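# Push the wrapped bar beneath the sealing arm

## Task

Push the film-covered bar across the table, without lifting it off, until its long axis lines up under the sealing arm and the arm runs along the bar's centre line.

## Robot and tools

The robot has two arms on a table: left_arm, which ends in a left hand, and right_arm, which ends in a right hand. Each hand has index, middle and ring fingers plus a thumb, sixteen motors in all. The left hand is the mirror of the right one.

Frames. Everything is in the scene frame. Its origin is at table-top height, halfway between the two arms' nominal bases. +x points out over the table, +y toward the left_arm side and +z up. Image left and right do not match arm names. The calibrated bases are left_arm (+0.034, +0.308, +0.012) m and right_arm (+0.055, -0.297, +0.018) m, each turned very slightly about z. Each hand has a hand point with its own axes. +z runs along the straight fingers toward their tips. +y points out of the palm face; the palm surface sits at y = -0.062 m. On the right hand +x points away from the thumb, and on the left hand toward it. A rigid mast sticks out at the wrist on the palm side (x +0.05 to +0.10, z -0.16 to -0.11, out to y +0.06 m, with x mirrored on the left hand) and can strike things. Straight fingertips reach about 0.12 m beyond the hand point. Reported positions can be a few centimetres off, more at long reach.

execute_actions. The argument actions is a list of up to 15 actions. Each action is a list of up to 15 rows, and each row is one 1/30 s control step. A short action keeps its last row for the remaining steps. Every row is one list of exactly 48 numbers, each in [-1, 1], covering both arms even when only one moves. The order is:
1-6: left_arm dx, dy, dz, rx, ry, rz.
7-22: left hand goals.
23-24: left current_limit, speed.
25-30: right_arm dx, dy, dz, rx, ry, rz.
31-46: right hand goals.
47-48: right current_limit, speed.

The six arm numbers are an offset, not a pose. They are measured along the scene axes from that arm's Hand target as it stood when the action began, not from the previous row. So repeating the same offset in a later action moves the hand further. For dx, dy and dz, 1.0 equals 0.6 m. rx, ry and rz form a single rotation vector, with 1.0 equal to 180 degrees, turning about the Hand target's position. Each step, the commanded orientation is limited to within 40 degrees of the measured one. One action may not get all the way there.

The hand numbers are absolute goals, not offsets. Each one sets a hinge angle, scaled linearly between the hinge's two stops. The sixteen come in this order: index_abd, index_mcp, index_pip, index_dip, middle_abd, middle_mcp, middle_pip, middle_dip, ring_abd, ring_mcp, ring_pip, ring_dip, thumb_cmc, thumb_axl, thumb_mcp, thumb_ipl. Straight positions are about: _abd 0.00, _mcp -0.75, _pip -0.58, _dip -0.70, thumb_cmc -0.71, thumb_axl -0.68, thumb_mcp -0.23, thumb_ipl -0.17. Moving toward +1 bends a finger toward the palm or swings it away from the thumb, and brings the thumb round in front of the palm. A zero is a real goal, not a hold. To leave a hand unchanged, send back its hand_goal, hand_current_limit and hand_speed.

current_limit caps the current of every motor, on a scale from 0 mA at -1 up to 550 mA at +1. speed sets how fast goals are approached: (speed+1)/2 times 8.5 rad/s. Both start at +0.4 and -0.6 and stay as last written.

cameras is an optional list of names: cam_head_left, cam_head_right, cam_high, cam_low, cam_left_wrist, cam_right_wrist, or ["all"]. An unknown name makes the whole call invalid. With an empty actions list, images come by default. Otherwise they come only when requested.

zoom_image takes camera (one of the names above) and region [x0, y0, x1, y1] in pixels, measured from the top-left corner. The region can be at most 504 by 504. Only a camera from the latest image set can be zoomed.

finished_scene takes scene, the current scene's number. It ends the scene for good. Call it only once the bar sits correctly and will stay there without the robot touching it.

Results. Each arm reports end_effector_position (m) and end_effector_quat_wxyz in the scene frame. Hand target is the last commanded pose after clipping, and the next offsets count from it. The hand often stops short of its target. If it is still short after a further all-zero action, send the remaining distance as a new offset. The right arm's elbow sags, so command a little higher than you want. Joint velocities may read "within noise". Joint torques include the arm's own weight, so they are not zero in free air; they are unreliable as touch sensors. Step readings list intermediate positions. The hand reports:
- hand_goal: goals as written.
- hand_measured: actual hinge positions.
- hand_current_ma: positive means pushing toward -1.
- hand_state: moving, goal, blocked or overload.
- hand_current_limit and hand_speed.
Motor temperatures are also reported. A MOTOR HOT line appears at 85 °C. An OVER-TEMPERATURE FAULT line means the arm has dropped and is stopped for 30 to 60 s or more.

Advice for this push.
- Approach the bar from above and lower the fingers or the side of the hand to touch it.
- Slide it with small offsets of a few centimetres, for example dx or dy around 0.02 to 0.08, and check the cameras between moves.
- Slow down near the sealing arm and align the bar's long axis with it.
- Never shove hard or fast. Do not drive into the table or the sealing arm, and do not push the bar off the table edge.
- To end a press against something, command the target back past the hand's current position.
- Keep the two arms well apart; contact between them, including one hand gripping the other, can end the scene.
- A motor running at 495 mA or more for 5 s shuts down for 10 s.
- Long stretched holds and pushing toward poses the arm cannot reach heat the motors.
- With the wrist near the waist axis, a small move can swing the whole arm.
- Loose objects may get bumped now and then, so re-check the bar's position before finishing.

Each tool is called as a command line: name --argument value for each argument, lists and objects as JSON in quotes; but a table of rows of numbers goes row by row, as --pt "numbers of a row", without its own name.

## Session

execute_actions --actions '[]'

zoom_image --camera "cam_head_left" --region '[190, 140, 410, 300]'

zoom_image --camera "cam_high" --region '[160, 140, 500, 380]'

zoom_image --camera "cam_low" --region '[0, 140, 400, 340]'

zoom_image --camera "cam_low" --region '[272, 140, 672, 340]'

Scene clock: 0.00 s.
left_arm: end_effector_position=(+0.4113, +0.0825, +0.2108) hand_goal=(+0.000, -0.754, -0.576, -0.696, +0.000, -0.754, -0.576, -0.696, +0.000, -0.754, -0.576, -0.696, -0.714, -0.678, -0.226, -0.168) hand_measured=(+0.000, -0.754, -0.576, -0.696, +0.000, -0.754, -0.576, -0.696, +0.000, -0.754, -0.576, -0.696, -0.714, -0.678, -0.226, -0.168) hand_current_ma=(+0, +0, +0, +0, +0, +0, +0, +0, +0, +0, +0, +0, +0, +0, +0, +0) hand_state=(goal, goal, goal, goal, goal, goal, goal, goal, goal, goal, goal, goal, goal, goal, goal, goal) hand_current_limit=0.40 hand_speed=-0.60 end_effector_quat_wxyz=(-0.117, +0.909, +0.399, -0.020) | right_arm: end_effector_position=(+0.1805, +0.0238, +0.2646) hand_goal=(+0.000, -0.754, -0.576, -0.696, +0.000, -0.754, -0.576, -0.696, +0.000, -0.754, -0.576, -0.696, -0.714, -0.678, -0.226, -0.168) hand_measured=(+0.000, -0.754, -0.576, -0.696, +0.000, -0.754, -0.576, -0.696, +0.000, -0.754, -0.576, -0.696, -0.714, -0.678, -0.226, -0.168) hand_current_ma=(+0, +0, +0, +0, +0, +0, +0, +0, +0, +0, +0, +0, +0, +0, +0, +0) hand_state=(goal, goal, goal, goal, goal, goal, goal, goal, goal, goal, goal, goal, goal, goal, goal, goal) hand_current_limit=0.40 hand_speed=-0.60 end_effector_quat_wxyz=(+0.408, -0.021, +0.898, +0.166)
Joint positions: left_arm=[-0.571 1.414 1.264 -1.642 -0.09 0.136] | right_arm=[1.532 0.7 0.572 -0.974 0.815 -0.245]
Joint velocities: within noise
Joint torques (N m): no reading
Motor temperatures (°C): left_arm=[35 32 35 34 34 32] | right_arm=[37 37 35 36 36 32]
Heat: left arm: hottest waist 35 °C; right arm: hottest waist 37 °C.
Hand target: left_arm +0.4170, +0.0786, +0.2221; -0.106, +0.910, +0.400, -0.013 | right_arm +0.1803, +0.0281, +0.2770; +0.408, -0.016, +0.896, +0.177

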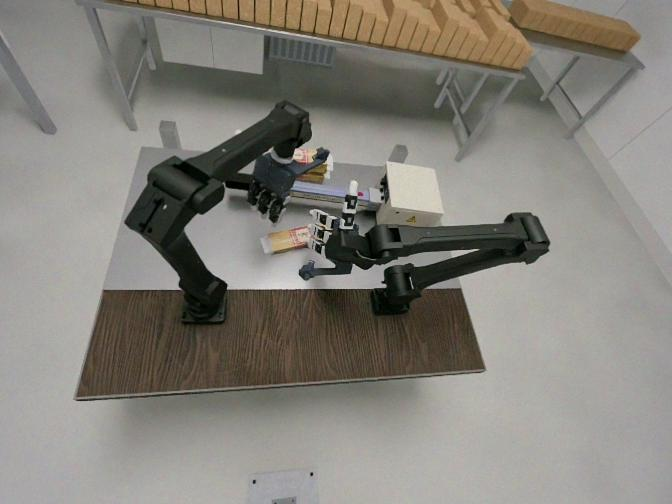

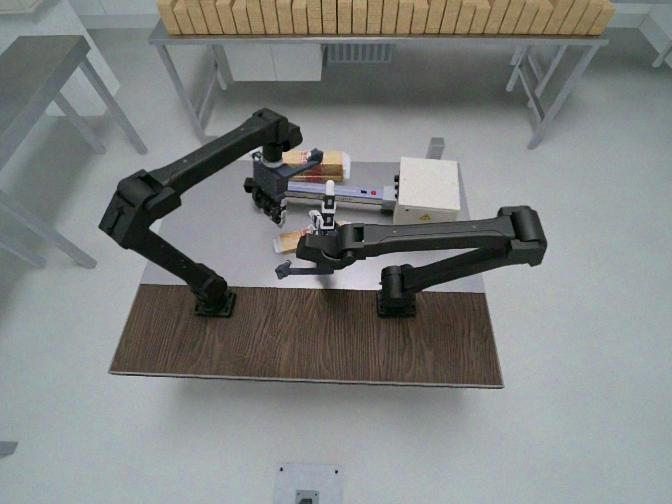

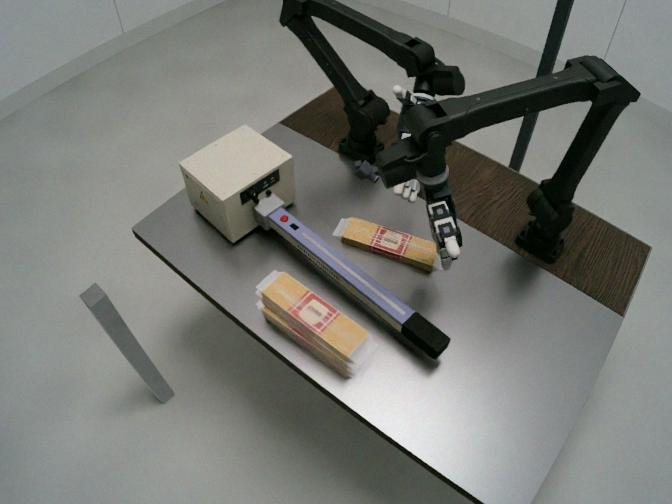

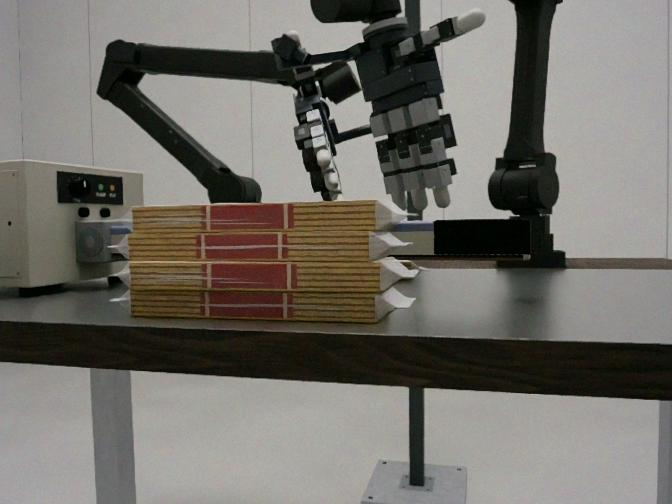

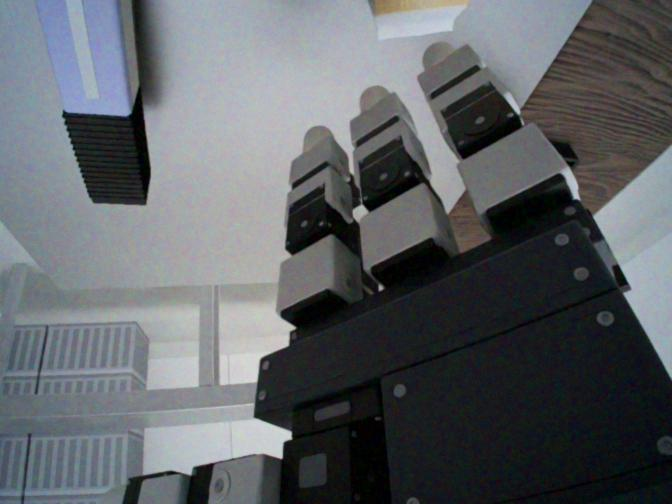

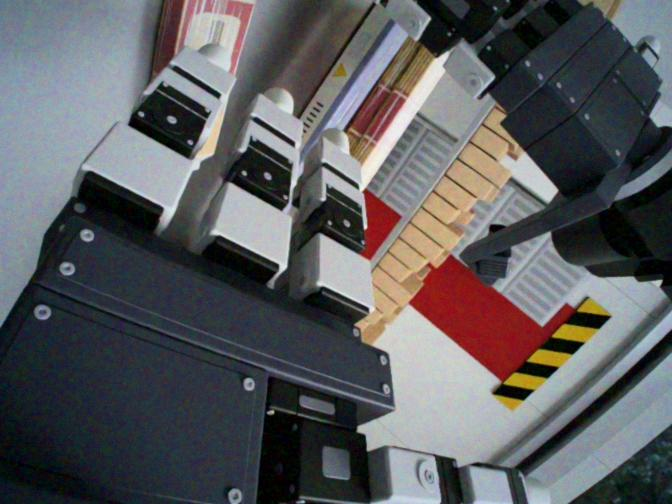

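Scaled by 2.291 from the camera's 672x504 image, which has a finer 960x720 frame.

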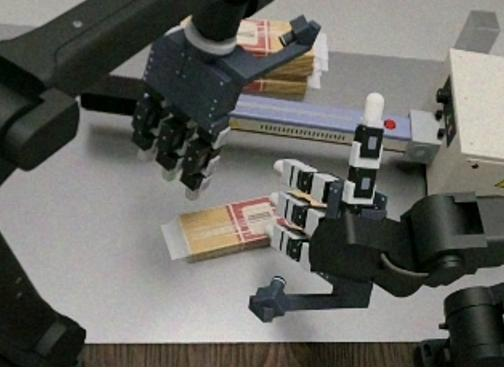

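Scaled by 1.482 from the camera's 672x504 image, which has a finer 960x720 frame.

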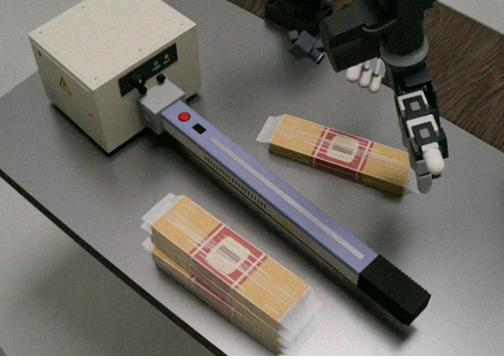

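Scaled by 1.260 from the camera's 672x504 image, which has a finer 960x720 frame.

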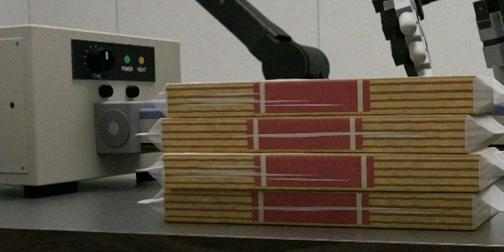

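Scaled by 1.260 from the camera's 672x504 image, which has a finer 960x720 frame.

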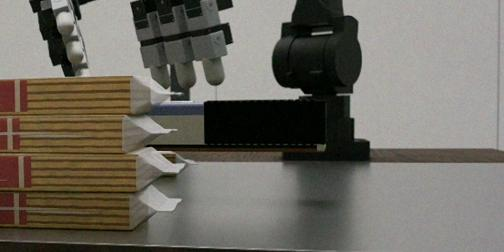

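execute_actions --actions '[[[0,0.02,0.05,-0.0147,-0.012,0.0509,0,-0.754,-0.576,-0.696,0,-0.754,-0.576,-0.696,0,-0.754,-0.576,-0.696,-0.714,-0.678,-0.226,-0.168,0.4,-0.6,0,-0.1,0.04,0,0,0,0,-0.754,-0.576,-0.696,0,-0.754,-0.576,-0.696,0,-0.754,-0.576,-0.696,-0.714,-0.678,-0.226,-0.168,0.4,-0.6]],[[0,0,0.05,-0.0147,-0.012,0.0509,0,-0.754,-0.576,-0.696,0,-0.754,-0.576,-0.696,0,-0.754,-0.576,-0.696,-0.714,-0.678,-0.226,-0.168,0.4,-0.6,0.03,-0.12,0.04,0,0,0,0,-0.754,-0.576,-0.696,0,-0.754,-0.576,-0.696,0,-0.754,-0.576,-0.696,-0.714,-0.678,-0.226,-0.168,0.4,-0.6]],[[0,0,0.02,-0.0147,-0.012,0.0509,0,-0.754,-0.576,-0.696,0,-0.754,-0.576,-0.696,0,-0.754,-0.576,-0.696,-0.714,-0.678,-0.226,-0.168,0.4,-0.6,0.06,-0.12,0.04,0,0,0,0,-0.754,-0.576,-0.696,0,-0.754,-0.576,-0.696,0,-0.754,-0.576,-0.696,-0.714,-0.678,-0.226,-0.168,0.4,-0.6]],[[0,0,0,-0.0147,-0.012,0.0509,0,-0.754,-0.576,-0.696,0,-0.754,-0.576,-0.696,0,-0.754,-0.576,-0.696,-0.714,-0.678,-0.226,-0.168,0.4,-0.6,0.06,-0.12,0.03,0,0,0,0,-0.754,-0.576,-0.696,0,-0.754,-0.576,-0.696,0,-0.754,-0.576,-0.696,-0.714,-0.678,-0.226,-0.168,0.4,-0.6]]]' --cameras '["cam_head_left","cam_head_right","cam_high","cam_low"]'

zoom_image --camera "cam_head_left" --region '[190, 140, 410, 300]'

zoom_image --camera "cam_head_right" --region '[190, 140, 410, 300]'

zoom_image --camera "cam_high" --region '[240, 190, 480, 370]'

Scene clock: 12.13 s.
left_arm: end_effector_position=(+0.4110, +0.0982, +0.2745) hand_goal=(+0.000, -0.754, -0.576, -0.696, +0.000, -0.754, -0.576, -0.696, +0.000, -0.754, -0.576, -0.696, -0.714, -0.678, -0.226, -0.168) hand_measured=(+0.000, -0.752, -0.576, -0.696, +0.000, -0.752, -0.576, -0.696, +0.000, -0.752, -0.576, -0.696, -0.714, -0.678, -0.224, -0.168) hand_current_ma=(+0, +2, -1, +0, +0, +2, -1, +0, +0, +2, -1, +0, +0, +1, +4, +0) hand_state=(goal, goal, goal, goal, goal, goal, goal, goal, goal, goal, goal, goal, goal, goal, goal, goal) hand_current_limit=0.40 hand_speed=-0.60 end_effector_quat_wxyz=(-0.011, +0.743, +0.669, -0.022) | right_arm: end_effector_position=(+0.2705, -0.2467, +0.3368) hand_goal=(+0.000, -0.754, -0.576, -0.696, +0.000, -0.754, -0.576, -0.696, +0.000, -0.754, -0.576, -0.696, -0.714, -0.678, -0.226, -0.168) hand_measured=(+0.002, -0.754, -0.576, -0.696, +0.002, -0.754, -0.576, -0.696, +0.002, -0.754, -0.576, -0.696, -0.716, -0.678, -0.224, -0.168) hand_current_ma=(+5, -3, -3, +0, +7, -2, -3, +0, +6, -2, -3, +0, -8, +4, +9, +2) hand_state=(goal, goal, goal, goal, goal, goal, goal, goal, goal, goal, goal, goal, goal, goal, goal, goal) hand_current_limit=0.40 hand_speed=-0.60 end_effector_quat_wxyz=(+0.442, +0.174, +0.880, -0.003)
Joint positions: left_arm=[-0.61 1.316 1.316 -1.602 0.039 -0.532] | right_arm=[0.083 0.131 0.661 -1.212 0.26 -1.175]
Joint torques (N m): left_arm=[-1.38 -8.06 11.29 0.84 -0.09 -0.1] | right_arm=[-1.38 3.31 13.63 2.91 -0.01 -0.09]
Heat: left arm: hottest elbow 38 °C; right arm: hottest elbow 39 °C.
Hand target: left_arm +0.4171, +0.0906, +0.2941; +0.016, +0.743, +0.669, -0.015 | right_arm +0.2703, -0.2478, +0.3671; +0.408, -0.016, +0.896, +0.177
Off the commanded pose: left_arm 0.022 m, 3 deg | right_arm 0.030 m, 30 deg.
Step readings (end_effector_position of left_arm | right_arm):
0: (+0.4113, +0.0825, +0.2108) | (+0.1805, +0.0238, +0.2646)
1: (+0.4112, +0.0824, +0.2108) | (+0.1805, +0.0237, +0.2648)
2: (+0.4108, +0.0821, +0.2109) | (+0.1804, +0.0220, +0.2651)
4: (+0.4097, +0.0818, +0.2124) | (+0.1804, +0.0121, +0.2695)
8: (+0.4079, +0.0860, +0.2212) | (+0.1830, -0.0142, +0.2903)
15: (+0.4064, +0.0913, +0.2298) | (+0.1831, -0.0319, +0.2916)
16: (+0.4064, +0.0914, +0.2297) | (+0.1830, -0.0327, +0.2907)
17: (+0.4060, +0.0914, +0.2300) | (+0.1833, -0.0354, +0.2900)
19: (+0.4052, +0.0914, +0.2328) | (+0.1865, -0.0475, +0.2908)
23: (+0.4081, +0.0931, +0.2457) | (+0.1989, -0.0829, +0.3059)
30: (+0.4108, +0.0963, +0.2586) | (+0.1999, -0.1005, +0.3055)
31: (+0.4108, +0.0966, +0.2586) | (+0.2001, -0.1008, +0.3045)
32: (+0.4102, +0.0965, +0.2585) | (+0.2007, -0.1028, +0.3035)
34: (+0.4088, +0.0972, +0.2583) | (+0.2096, -0.1177, +0.3036)
38: (+0.4059, +0.0981, +0.2600) | (+0.2265, -0.1561, +0.3186)
45: (+0.4058, +0.1000, +0.2652) | (+0.2330, -0.1740, +0.3273)
46: (+0.4060, +0.1000, +0.2654) | (+0.2339, -0.1750, +0.3269)
47: (+0.4064, +0.0995, +0.2658) | (+0.2367, -0.1793, +0.3264)
49: (+0.4082, +0.0980, +0.2670) | (+0.2465, -0.1979, +0.3271)
53: (+0.4105, +0.0956, +0.2715) | (+0.2590, -0.2332, +0.3346)
60: (+0.4109, +0.0967, +0.2743) | (+0.2678, -0.2441, +0.3432)
Images, in order (width x height): cam_head_left 672x504, cam_head_right 672x504, cam_high 672x504, cam_low 672x504.

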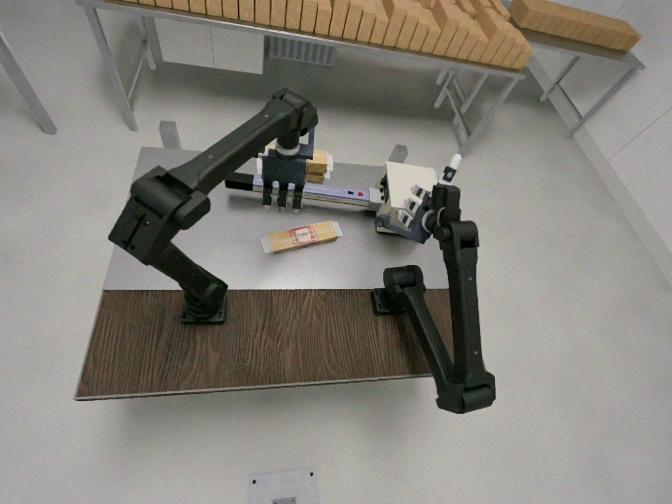

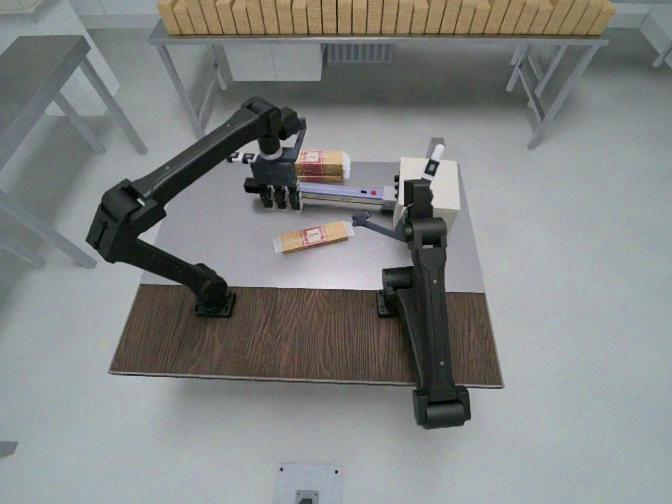

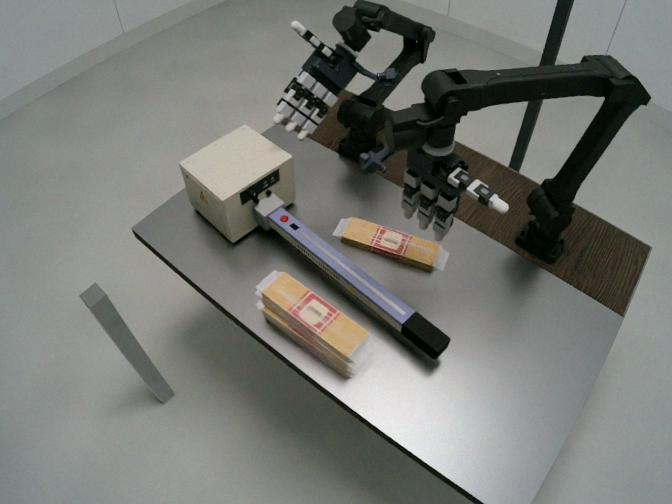

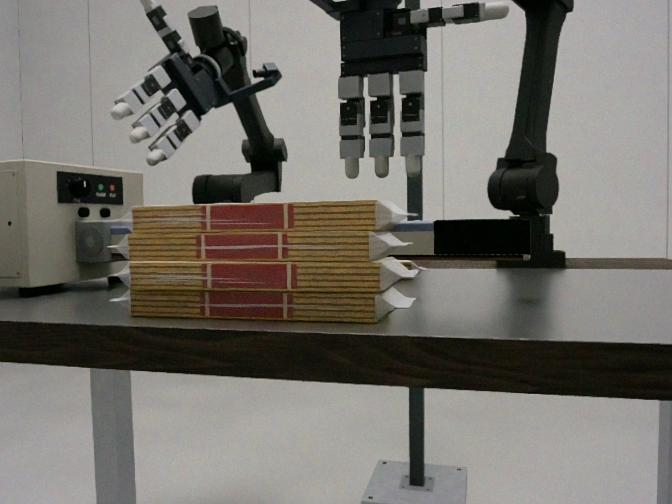

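Scaled by 2.291 from the camera's 672x504 image, which has a finer 960x720 frame.

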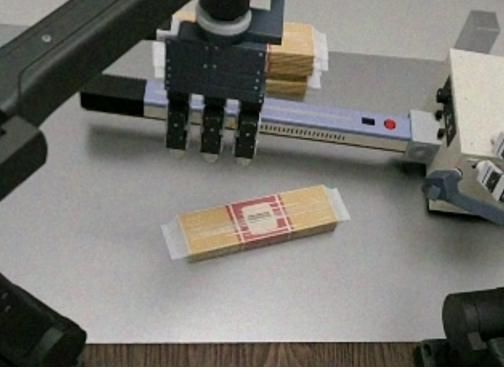

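Scaled by 2.291 from the camera's 672x504 image, which has a finer 960x720 frame.

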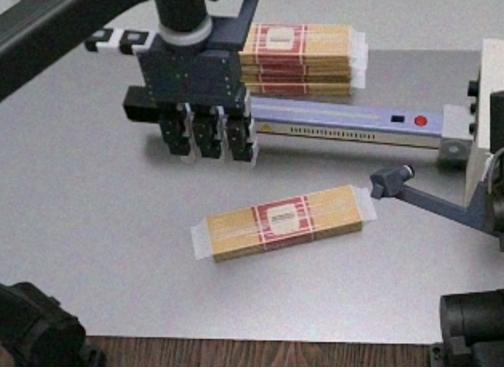

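Scaled by 2.100 from the camera's 672x504 image, which has a finer 960x720 frame.

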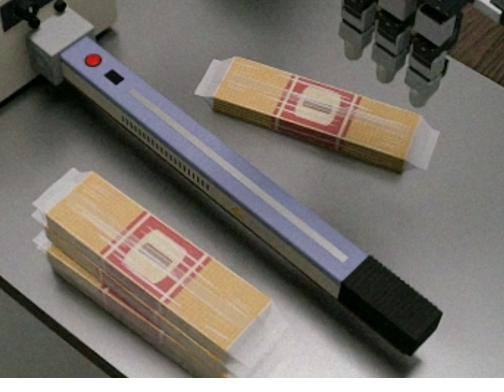

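execute_actions --actions '[[[0.01,-0.0475,-0.055,0,0,0,0,-0.754,-0.576,-0.696,0,-0.754,-0.576,-0.696,0,-0.754,-0.576,-0.696,-0.714,-0.678,-0.226,-0.168,0.4,-0.6,0.0167,-0.0417,0.0125,0.051,0.0245,-0.099,0,-0.754,-0.576,-0.696,0,-0.754,-0.576,-0.696,0,-0.754,-0.576,-0.696,-0.714,-0.678,-0.226,-0.168,0.4,-0.6]],[[0.01,-0.0475,-0.055,0,0,0,0,-0.754,-0.576,-0.696,0,-0.754,-0.576,-0.696,0,-0.754,-0.576,-0.696,-0.714,-0.678,-0.226,-0.168,0.4,-0.6,0.0167,-0.0417,0.0125,0.051,0.0245,-0.099,0,-0.754,-0.576,-0.696,0,-0.754,-0.576,-0.696,0,-0.754,-0.576,-0.696,-0.714,-0.678,-0.226,-0.168,0.4,-0.6]],[[0.01,-0.0475,-0.055,0,0,0,0,-0.754,-0.576,-0.696,0,-0.754,-0.576,-0.696,0,-0.754,-0.576,-0.696,-0.714,-0.678,-0.226,-0.168,0.4,-0.6,0.0167,-0.0417,0.0125,0.051,0.0245,-0.099,0,-0.754,-0.576,-0.696,0,-0.754,-0.576,-0.696,0,-0.754,-0.576,-0.696,-0.714,-0.678,-0.226,-0.168,0.4,-0.6]],[[0.01,0,0,0,0,0,0,-0.754,-0.576,-0.696,0,-0.754,-0.576,-0.696,0,-0.754,-0.576,-0.696,-0.714,-0.678,-0.226,-0.168,0.4,-0.6,0.0167,-0.0417,0.0125,0.051,0.0245,-0.099,0,-0.754,-0.576,-0.696,0,-0.754,-0.576,-0.696,0,-0.754,-0.576,-0.696,-0.714,-0.678,-0.226,-0.168,0.4,-0.6]]]' --cameras '["cam_head_left","cam_high","cam_left_wrist"]'

zoom_image --camera "cam_head_left" --region '[190, 140, 410, 300]'

zoom_image --camera "cam_high" --region '[270, 180, 450, 320]'

Scene clock: 18.53 s.
left_arm: end_effector_position=(+0.4322, +0.0085, +0.1925) hand_goal=(+0.000, -0.754, -0.576, -0.696, +0.000, -0.754, -0.576, -0.696, +0.000, -0.754, -0.576, -0.696, -0.714, -0.678, -0.226, -0.168) hand_measured=(+0.000, -0.752, -0.576, -0.696, +0.000, -0.752, -0.576, -0.696, +0.000, -0.752, -0.576, -0.696, -0.714, -0.678, -0.224, -0.168) hand_current_ma=(+0, +2, -1, +0, +0, +2, -1, +0, +0, +2, -1, +0, +0, +1, +4, +0) hand_state=(goal, goal, goal, goal, goal, goal, goal, goal, goal, goal, goal, goal, goal, goal, goal, goal) hand_current_limit=0.40 hand_speed=-0.60 end_effector_quat_wxyz=(+0.007, +0.745, +0.666, -0.016) | right_arm: end_effector_position=(+0.3102, -0.3487, +0.3733) hand_goal=(+0.000, -0.754, -0.576, -0.696, +0.000, -0.754, -0.576, -0.696, +0.000, -0.754, -0.576, -0.696, -0.714, -0.678, -0.226, -0.168) hand_measured=(+0.002, -0.758, -0.576, -0.696, +0.002, -0.756, -0.576, -0.696, +0.002, -0.758, -0.576, -0.696, -0.718, -0.678, -0.224, -0.168) hand_current_ma=(+5, -16, -3, +0, +7, -13, -3, +0, +6, -16, -3, +0, -15, +4, +9, +2) hand_state=(goal, goal, goal, goal, goal, goal, goal, goal, goal, goal, goal, goal, goal, goal, goal, goal) hand_current_limit=0.40 hand_speed=-0.60 end_effector_quat_wxyz=(+0.273, +0.632, +0.705, +0.171)
Joint positions: left_arm=[-0.746 1.507 1.288 -1.34 0.033 -0.661] | right_arm=[-0.318 0.379 0.822 -1.36 -0.062 -0.36]
Joint torques (N m): left_arm=[-0.21 -8.88 9.8 0.9 -0.09 -0.01] | right_arm=[-0.03 1.55 13.39 1.47 -0.02 0.09]
Motor temperatures (°C): left_arm=[35 33 38 34 34 32] | right_arm=[37 37 40 36 37 32]
Heat: left arm: hottest elbow 38 °C; right arm: hottest elbow 40 °C.
Hand target: left_arm +0.4410, +0.0050, +0.1952; +0.016, +0.743, +0.669, -0.015 | right_arm +0.3104, -0.3480, +0.3970; +0.287, +0.643, +0.690, +0.166
Off the commanded pose: left_arm 0.010 m, 1 deg | right_arm 0.024 m, 3 deg.
Step readings (end_effector_position of left_arm | right_arm):
0: (+0.4110, +0.0982, +0.2745) | (+0.2705, -0.2466, +0.3367)
1: (+0.4110, +0.0978, +0.2745) | (+0.2702, -0.2457, +0.3370)
2: (+0.4120, +0.0964, +0.2749) | (+0.2695, -0.2425, +0.3382)
4: (+0.4153, +0.0890, +0.2758) | (+0.2707, -0.2423, +0.3430)
8: (+0.4179, +0.0717, +0.2714) | (+0.2782, -0.2600, +0.3520)
15: (+0.4202, +0.0640, +0.2620) | (+0.2841, -0.2698, +0.3611)
16: (+0.4204, +0.0640, +0.2617) | (+0.2846, -0.2717, +0.3615)
17: (+0.4210, +0.0627, +0.2613) | (+0.2855, -0.2756, +0.3617)
19: (+0.4239, +0.0574, +0.2581) | (+0.2879, -0.2852, +0.3610)
23: (+0.4258, +0.0435, +0.2415) | (+0.2921, -0.2953, +0.3603)
30: (+0.4261, +0.0368, +0.2245) | (+0.2930, -0.2990, +0.3587)
31: (+0.4263, +0.0366, +0.2245) | (+0.2929, -0.2993, +0.3588)
32: (+0.4270, +0.0351, +0.2247) | (+0.2931, -0.3018, +0.3583)
34: (+0.4305, +0.0292, +0.2232) | (+0.2942, -0.3100, +0.3578)
38: (+0.4333, +0.0147, +0.2099) | (+0.2967, -0.3184, +0.3608)
45: (+0.4321, +0.0085, +0.1925) | (+0.3000, -0.3218, +0.3606)
46: (+0.4322, +0.0085, +0.1925) | (+0.3004, -0.3225, +0.3602)
47: (+0.4322, +0.0085, +0.1925) | (+0.3007, -0.3244, +0.3603)
49: (+0.4322, +0.0085, +0.1925) | (+0.3018, -0.3300, +0.3625)
53: (+0.4322, +0.0085, +0.1925) | (+0.3059, -0.3398, +0.3708)
60: (+0.4322, +0.0085, +0.1925) | (+0.3100, -0.3446, +0.3733)
Images, in order (width x height): cam_head_left 672x504, cam_high 672x504, cam_left_wrist 672x504.

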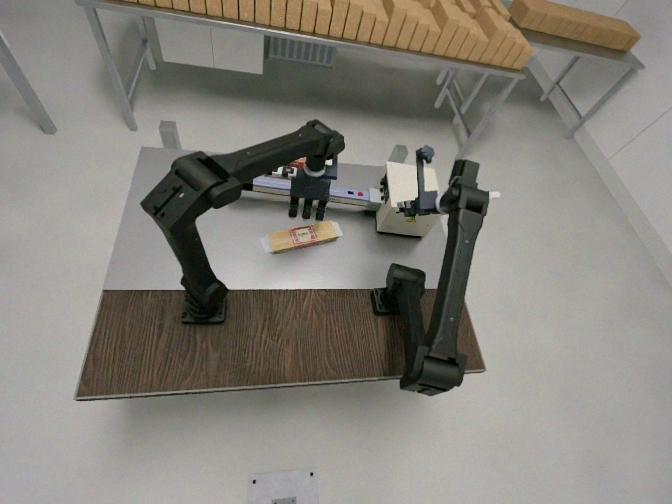

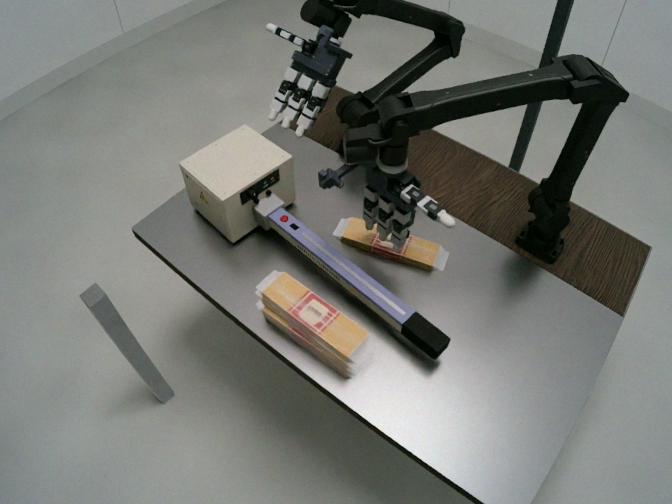

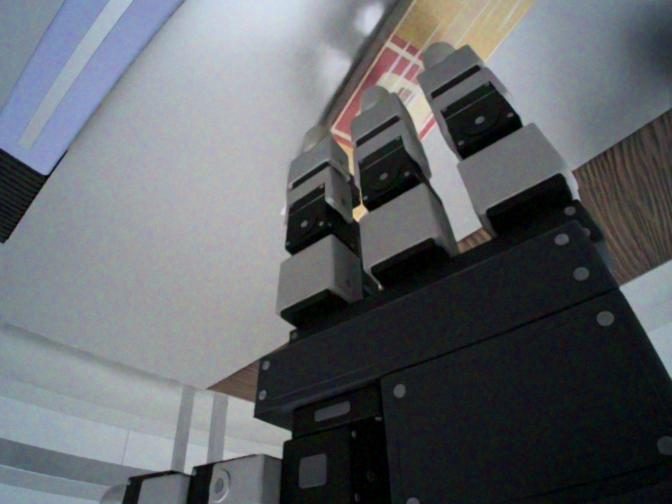

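Scaled by 2.291 from the camera's 672x504 image, which has a finer 960x720 frame.

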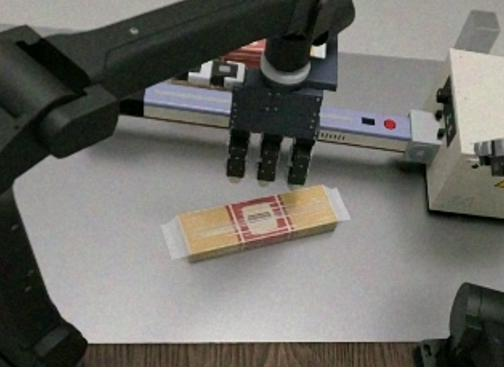

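Scaled by 2.800 from the camera's 672x504 image, which has a finer 960x720 frame.

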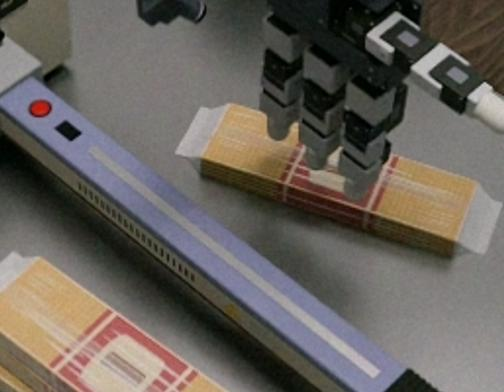

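zoom_image --camera "cam_high" --region '[300, 230, 380, 290]'

zoom_image --camera "cam_high" --region '[290, 290, 370, 350]'

zoom_image --camera "cam_high" --region '[250, 260, 410, 380]'

Scaled by 6.300 from the camera's 672x504 image, which has a finer 960x720 frame.

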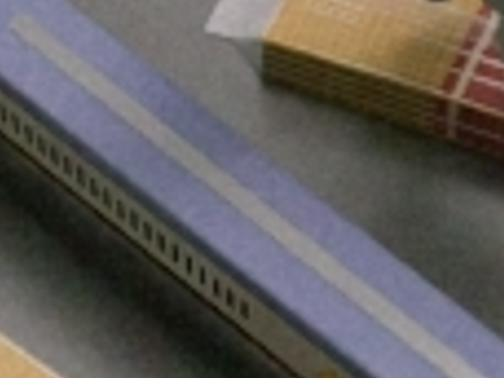

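Scaled by 6.300 from the camera's 672x504 image, which has a finer 960x720 frame.

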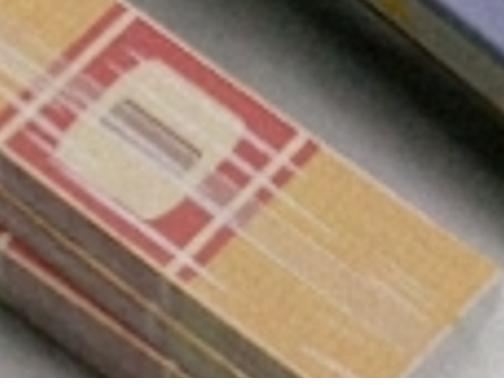

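Scaled by 3.150 from the camera's 672x504 image, which has a finer 960x720 frame.

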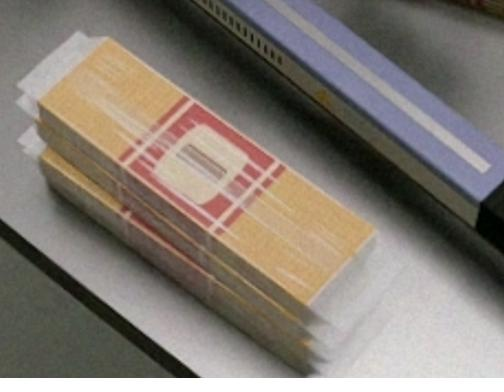

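zoom_image --camera "cam_head_left" --region '[255, 210, 355, 270]'

zoom_image --camera "cam_head_right" --region '[265, 210, 365, 270]'

zoom_image --camera "cam_head_left" --region '[310, 165, 410, 225]'

Scaled by 5.040 from the camera's 672x504 image, which has a finer 960x720 frame.

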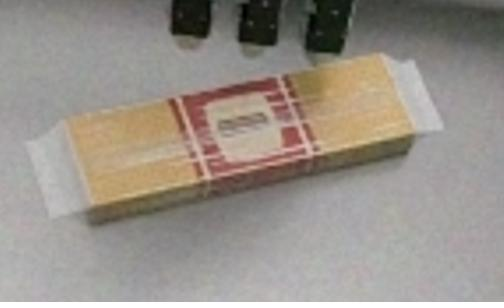

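This scene's latest camera images include none from cam_head_right. They are from: cam_head_left, cam_high, cam_left_wrist. cam_head_right's image comes with the result of a call that names it in "cameras".

Scaled by 5.040 from the camera's 672x504 image, which has a finer 960x720 frame.

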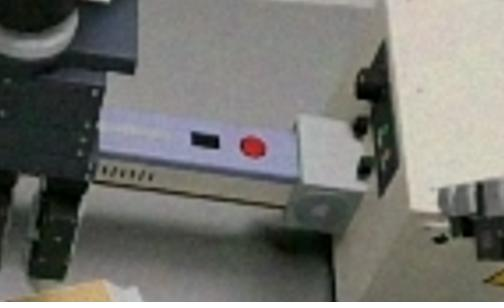

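execute_actions --actions '[[[0.055,-0.006,0,0,0,0,0,-0.754,-0.576,-0.696,0,-0.754,-0.576,-0.696,0,-0.754,-0.576,-0.696,-0.714,-0.678,-0.226,-0.168,0.4,-0.6,0,0,0,0,0,0,0,-0.754,-0.576,-0.696,0,-0.754,-0.576,-0.696,0,-0.754,-0.576,-0.696,-0.714,-0.678,-0.226,-0.168,0.4,-0.6]],[[0.055,-0.006,0,0,0,0,0,-0.754,-0.576,-0.696,0,-0.754,-0.576,-0.696,0,-0.754,-0.576,-0.696,-0.714,-0.678,-0.226,-0.168,0.4,-0.6,0,0,0,0,0,0,0,-0.754,-0.576,-0.696,0,-0.754,-0.576,-0.696,0,-0.754,-0.576,-0.696,-0.714,-0.678,-0.226,-0.168,0.4,-0.6]]]' --cameras '["cam_head_left","cam_head_right","cam_high","cam_left_wrist"]'

zoom_image --camera "cam_head_left" --region '[250, 150, 390, 250]'

zoom_image --camera "cam_high" --region '[270, 180, 450, 320]'

Scene clock: 26.97 s.
left_arm: end_effector_position=(+0.4941, +0.0072, +0.1774) hand_goal=(+0.000, -0.754, -0.576, -0.696, +0.000, -0.754, -0.576, -0.696, +0.000, -0.754, -0.576, -0.696, -0.714, -0.678, -0.226, -0.168) hand_measured=(+0.000, -0.752, -0.576, -0.696, +0.000, -0.752, -0.576, -0.696, +0.000, -0.752, -0.576, -0.696, -0.714, -0.678, -0.224, -0.168) hand_current_ma=(+0, +2, -1, +0, +0, +2, -1, +0, +0, +2, -1, +0, +0, +1, +4, +0) hand_state=(goal, goal, goal, goal, goal, goal, goal, goal, goal, goal, goal, goal, goal, goal, goal, goal) hand_current_limit=0.40 hand_speed=-0.60 end_effector_quat_wxyz=(+0.001, +0.741, +0.672, -0.017) | right_arm: end_effector_position=(+0.3109, -0.3488, +0.3729) hand_goal=(+0.000, -0.754, -0.576, -0.696, +0.000, -0.754, -0.576, -0.696, +0.000, -0.754, -0.576, -0.696, -0.714, -0.678, -0.226, -0.168) hand_measured=(+0.002, -0.758, -0.576, -0.696, +0.002, -0.756, -0.576, -0.696, +0.002, -0.758, -0.576, -0.696, -0.718, -0.678, -0.224, -0.168) hand_current_ma=(+5, -16, -3, +0, +7, -13, -3, +0, +6, -16, -3, +0, -15, +4, +10, +2) hand_state=(goal, goal, goal, goal, goal, goal, goal, goal, goal, goal, goal, goal, goal, goal, goal, goal) hand_current_limit=0.40 hand_speed=-0.60 end_effector_quat_wxyz=(+0.276, +0.645, +0.696, +0.157)
Joint positions: left_arm=[-0.661 1.645 1.413 -1.342 0.033 -0.59] | right_arm=[-0.225 0.387 0.828 -1.368 0.031 -0.266]
Joint torques (N m): left_arm=[-0.5 -10.87 13.16 -0.44 0.02 0.07] | right_arm=[0.44 2.02 13.57 1.42 0.07 0.11]
Heat: left arm: hottest elbow 39 °C; right arm: hottest elbow 41 °C.
Hand target: left_arm +0.5070, -0.0022, +0.1951; +0.016, +0.743, +0.669, -0.015 | right_arm +0.3105, -0.3479, +0.3971; +0.287, +0.643, +0.690, +0.166
Off the commanded pose: left_arm 0.024 m, 2 deg | right_arm 0.024 m, 2 deg.
Step readings (end_effector_position of left_arm | right_arm):
0: (+0.4322, +0.0085, +0.1925) | (+0.3102, -0.3487, +0.3733)
1: (+0.4324, +0.0086, +0.1923) | (+0.3102, -0.3491, +0.3733)
2: (+0.4329, +0.0090, +0.1914) | (+0.3100, -0.3505, +0.3731)
4: (+0.4367, +0.0096, +0.1888) | (+0.3097, -0.3515, +0.3729)
8: (+0.4514, +0.0129, +0.1796) | (+0.3110, -0.3476, +0.3730)
15: (+0.4580, +0.0158, +0.1726) | (+0.3111, -0.3481, +0.3729)
16: (+0.4586, +0.0152, +0.1736) | (+0.3110, -0.3482, +0.3729)
17: (+0.4605, +0.0143, +0.1749) | (+0.3110, -0.3483, +0.3728)
19: (+0.4677, +0.0101, +0.1788) | (+0.3109, -0.3484, +0.3728)
23: (+0.4869, +0.0047, +0.1844) | (+0.3109, -0.3486, +0.3730)
30: (+0.4945, +0.0073, +0.1783) | (+0.3108, -0.3488, +0.3730)
Images, in order (width x height): cam_head_left 672x504, cam_head_right 672x504, cam_high 672x504, cam_left_wrist 672x504.

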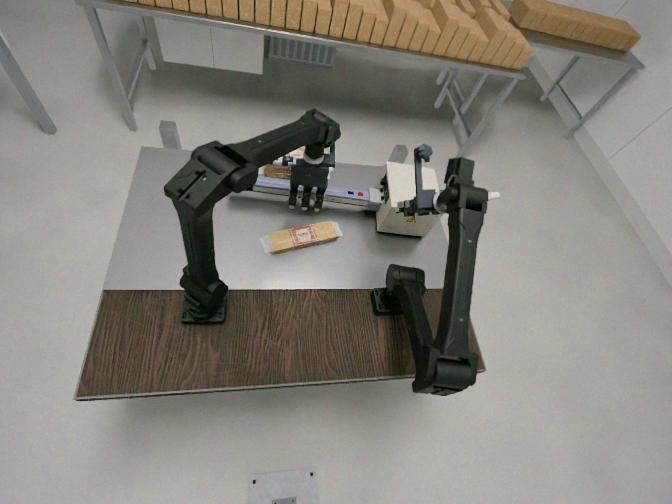

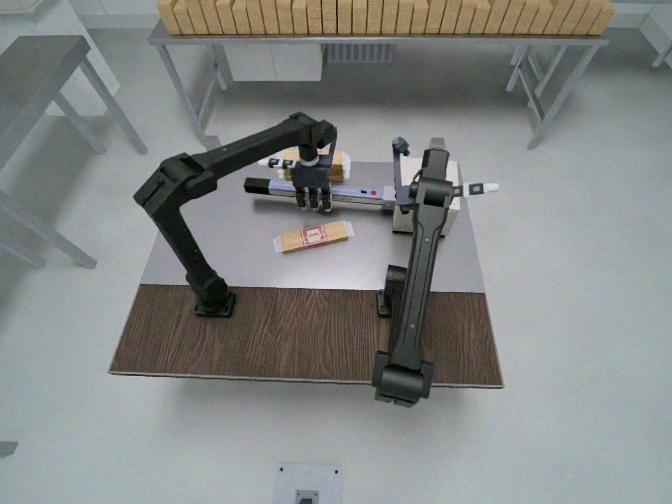

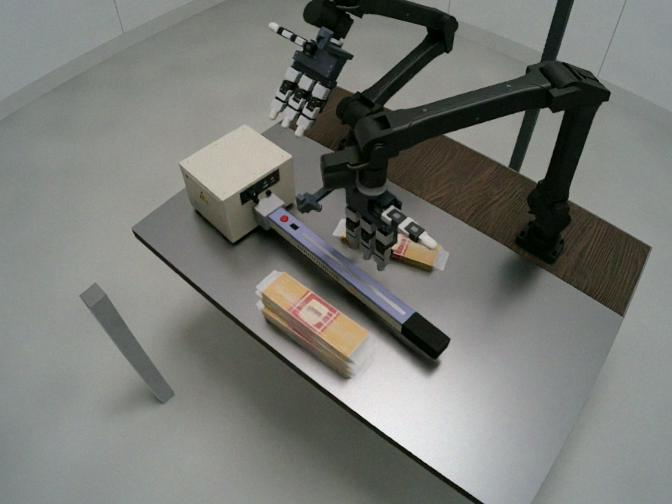

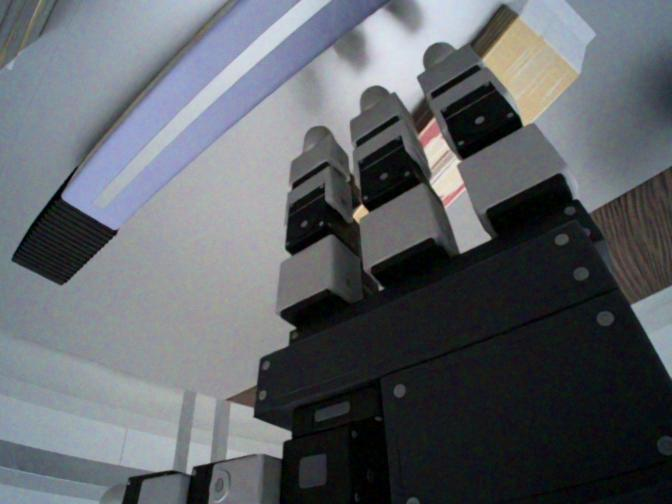

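Scaled by 3.600 from the camera's 672x504 image, which has a finer 960x720 frame.

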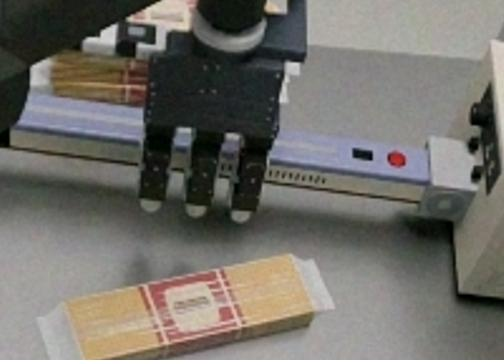

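Scaled by 2.800 from the camera's 672x504 image, which has a finer 960x720 frame.

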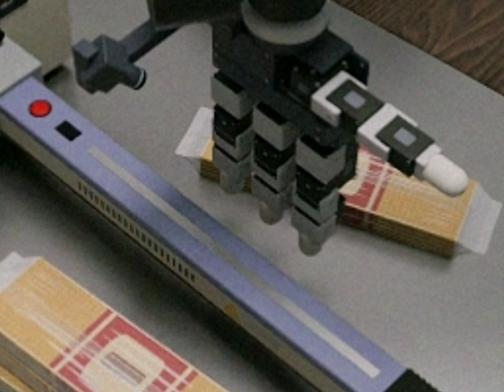

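execute_actions --actions '[[[0.03,-0.006,0.01,0,0,-0.006,0,-0.754,-0.576,-0.696,0,-0.754,-0.576,-0.696,0,-0.754,-0.576,-0.696,-0.714,-0.678,-0.226,-0.168,0.4,-0.6,0,0,0,0,0,0,0,-0.754,-0.576,-0.696,0,-0.754,-0.576,-0.696,0,-0.754,-0.576,-0.696,-0.714,-0.678,-0.226,-0.168,0.4,-0.6]]]' --cameras '["cam_head_left","cam_high"]'

zoom_image --camera "cam_high" --region '[310, 200, 430, 300]'

Scene clock: 28.73 s.
left_arm: end_effector_position=(+0.5115, +0.0012, +0.1854) hand_goal=(+0.000, -0.754, -0.576, -0.696, +0.000, -0.754, -0.576, -0.696, +0.000, -0.754, -0.576, -0.696, -0.714, -0.678, -0.226, -0.168) hand_measured=(+0.000, -0.752, -0.576, -0.696, +0.000, -0.752, -0.576, -0.696, +0.000, -0.752, -0.576, -0.696, -0.714, -0.678, -0.224, -0.168) hand_current_ma=(+0, +2, -1, +0, +0, +2, -1, +0, +0, +2, -1, +0, +0, +1, +4, +0) hand_state=(goal, goal, goal, goal, goal, goal, goal, goal, goal, goal, goal, goal, goal, goal, goal, goal) hand_current_limit=0.40 hand_speed=-0.60 end_effector_quat_wxyz=(+0.002, +0.748, +0.663, -0.016) | right_arm: end_effector_position=(+0.3109, -0.3488, +0.3729) hand_goal=(+0.000, -0.754, -0.576, -0.696, +0.000, -0.754, -0.576, -0.696, +0.000, -0.754, -0.576, -0.696, -0.714, -0.678, -0.226, -0.168) hand_measured=(+0.002, -0.758, -0.576, -0.696, +0.002, -0.756, -0.576, -0.696, +0.002, -0.758, -0.576, -0.696, -0.718, -0.678, -0.224, -0.168) hand_current_ma=(+5, -16, -3, +0, +7, -13, -3, +0, +6, -16, -3, +0, -15, +4, +10, +2) hand_state=(goal, goal, goal, goal, goal, goal, goal, goal, goal, goal, goal, goal, goal, goal, goal, goal) hand_current_limit=0.40 hand_speed=-0.60 end_effector_quat_wxyz=(+0.276, +0.645, +0.696, +0.157)
Joint positions: left_arm=[-0.646 1.679 1.477 -1.37 0.033 -0.552] | right_arm=[-0.225 0.387 0.828 -1.368 0.031 -0.265]
Joint torques (N m): left_arm=[-0.09 -11.22 13.04 -0.36 0.05 0.06] | right_arm=[-0.32 2.2 13.85 1.5 0.08 0.09]
Heat: left arm: hottest elbow 39 °C; right arm: hottest elbow 42 °C.
Hand target: left_arm +0.5251, -0.0057, +0.2011; +0.016, +0.749, +0.662, -0.015 | right_arm +0.3104, -0.3479, +0.3971; +0.287, +0.643, +0.690, +0.166
Off the commanded pose: left_arm 0.022 m, 2 deg | right_arm 0.024 m, 2 deg.
Step readings (end_effector_position of left_arm | right_arm):
0: (+0.4941, +0.0072, +0.1773) | (+0.3109, -0.3488, +0.3729)
1: (+0.4943, +0.0070, +0.1777) | (+0.3109, -0.3488, +0.3729)
2: (+0.4947, +0.0067, +0.1783) | (+0.3109, -0.3488, +0.3729)
4: (+0.4983, +0.0052, +0.1807) | (+0.3109, -0.3488, +0.3729)
8: (+0.5082, -0.0001, +0.1865) | (+0.3109, -0.3488, +0.3729)
15: (+0.5115, +0.0011, +0.1869) | (+0.3109, -0.3488, +0.3729)
Images, in order (width x height): cam_head_left 672x504, cam_high 672x504.

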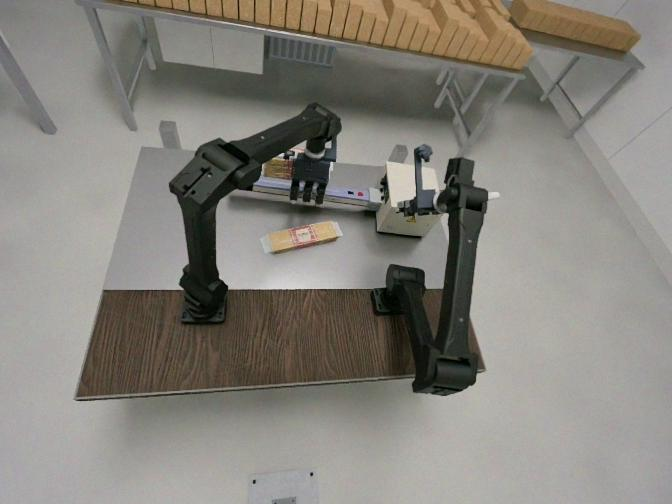

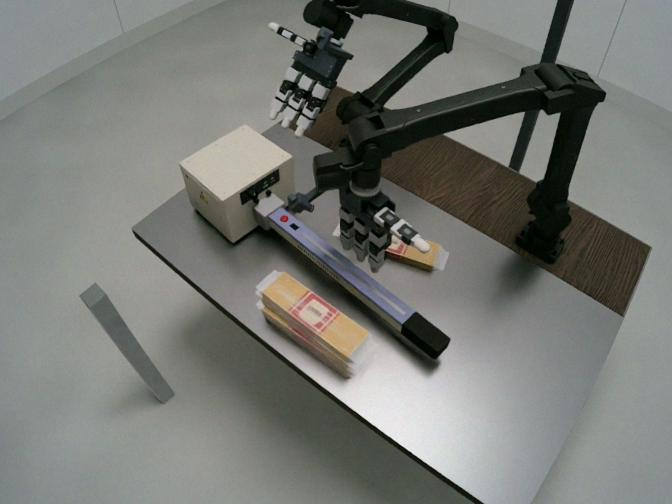

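Scaled by 4.200 from the camera's 672x504 image, which has a finer 960x720 frame.

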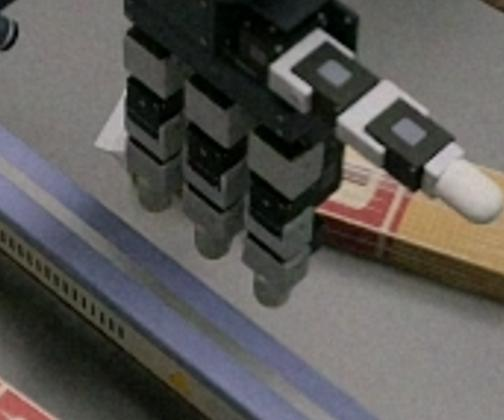

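execute_actions --actions '[[[0.02,-0.002,0,0,0,0,0,-0.754,-0.576,-0.696,0,-0.754,-0.576,-0.696,0,-0.754,-0.576,-0.696,-0.714,-0.678,-0.226,-0.168,0.4,-0.6,0,0,0,0,0,0,0,-0.754,-0.576,-0.696,0,-0.754,-0.576,-0.696,0,-0.754,-0.576,-0.696,-0.714,-0.678,-0.226,-0.168,0.4,-0.6]]]' --cameras '["cam_high"]'

zoom_image --camera "cam_high" --region '[310, 200, 430, 300]'

Scene clock: 30.07 s.
left_arm: end_effector_position=(+0.5230, -0.0006, +0.1850) hand_goal=(+0.000, -0.754, -0.576, -0.696, +0.000, -0.754, -0.576, -0.696, +0.000, -0.754, -0.576, -0.696, -0.714, -0.678, -0.226, -0.168) hand_measured=(+0.000, -0.752, -0.576, -0.696, +0.000, -0.752, -0.576, -0.696, +0.000, -0.752, -0.576, -0.696, -0.714, -0.678, -0.224, -0.168) hand_current_ma=(+0, +2, -1, +0, +0, +2, -1, +0, +0, +2, -1, +0, +0, +1, +4, +0) hand_state=(goal, goal, goal, goal, goal, goal, goal, goal, goal, goal, goal, goal, goal, goal, goal, goal) hand_current_limit=0.40 hand_speed=-0.60 end_effector_quat_wxyz=(+0.002, +0.749, +0.663, -0.017) | right_arm: end_effector_position=(+0.3109, -0.3488, +0.3729) hand_goal=(+0.000, -0.754, -0.576, -0.696, +0.000, -0.754, -0.576, -0.696, +0.000, -0.754, -0.576, -0.696, -0.714, -0.678, -0.226, -0.168) hand_measured=(+0.002, -0.758, -0.576, -0.696, +0.002, -0.756, -0.576, -0.696, +0.002, -0.758, -0.576, -0.696, -0.718, -0.678, -0.224, -0.168) hand_current_ma=(+5, -16, -3, +0, +7, -13, -3, +0, +6, -16, -3, +0, -15, +4, +10, +2) hand_state=(goal, goal, goal, goal, goal, goal, goal, goal, goal, goal, goal, goal, goal, goal, goal, goal) hand_current_limit=0.40 hand_speed=-0.60 end_effector_quat_wxyz=(+0.276, +0.645, +0.696, +0.157)
Joint positions: left_arm=[-0.635 1.705 1.511 -1.378 0.033 -0.539] | right_arm=[-0.225 0.387 0.828 -1.368 0.031 -0.265]
Joint torques (N m): left_arm=[0.03 -11.52 13.2 -0.23 0.06 0.06] | right_arm=[0.21 1.38 13.63 1.36 0.12 0.09]
Heat: left arm: hottest elbow 40 °C; right arm: hottest elbow 42 °C.
Hand target: left_arm +0.5370, -0.0069, +0.2012; +0.016, +0.749, +0.662, -0.015 | right_arm +0.3104, -0.3479, +0.3971; +0.287, +0.643, +0.690, +0.166
Off the commanded pose: left_arm 0.022 m, 2 deg | right_arm 0.024 m, 2 deg.
Step readings (end_effector_position of left_arm | right_arm):
0: (+0.5116, +0.0011, +0.1857) | (+0.3109, -0.3488, +0.3729)
1: (+0.5116, +0.0010, +0.1857) | (+0.3109, -0.3488, +0.3729)
2: (+0.5123, +0.0010, +0.1860) | (+0.3109, -0.3488, +0.3729)
4: (+0.5148, +0.0004, +0.1865) | (+0.3109, -0.3488, +0.3729)
8: (+0.5213, -0.0021, +0.1874) | (+0.3109, -0.3488, +0.3729)
15: (+0.5230, -0.0008, +0.1850) | (+0.3109, -0.3488, +0.3729)
Images, in order (width x height): cam_high 672x504.

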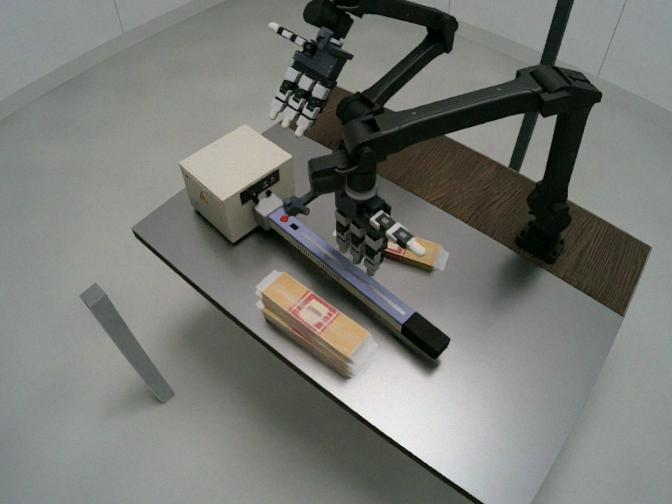

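Scaled by 4.200 from the camera's 672x504 image, which has a finer 960x720 frame.

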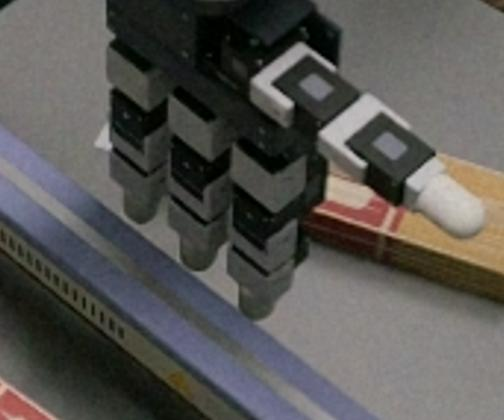

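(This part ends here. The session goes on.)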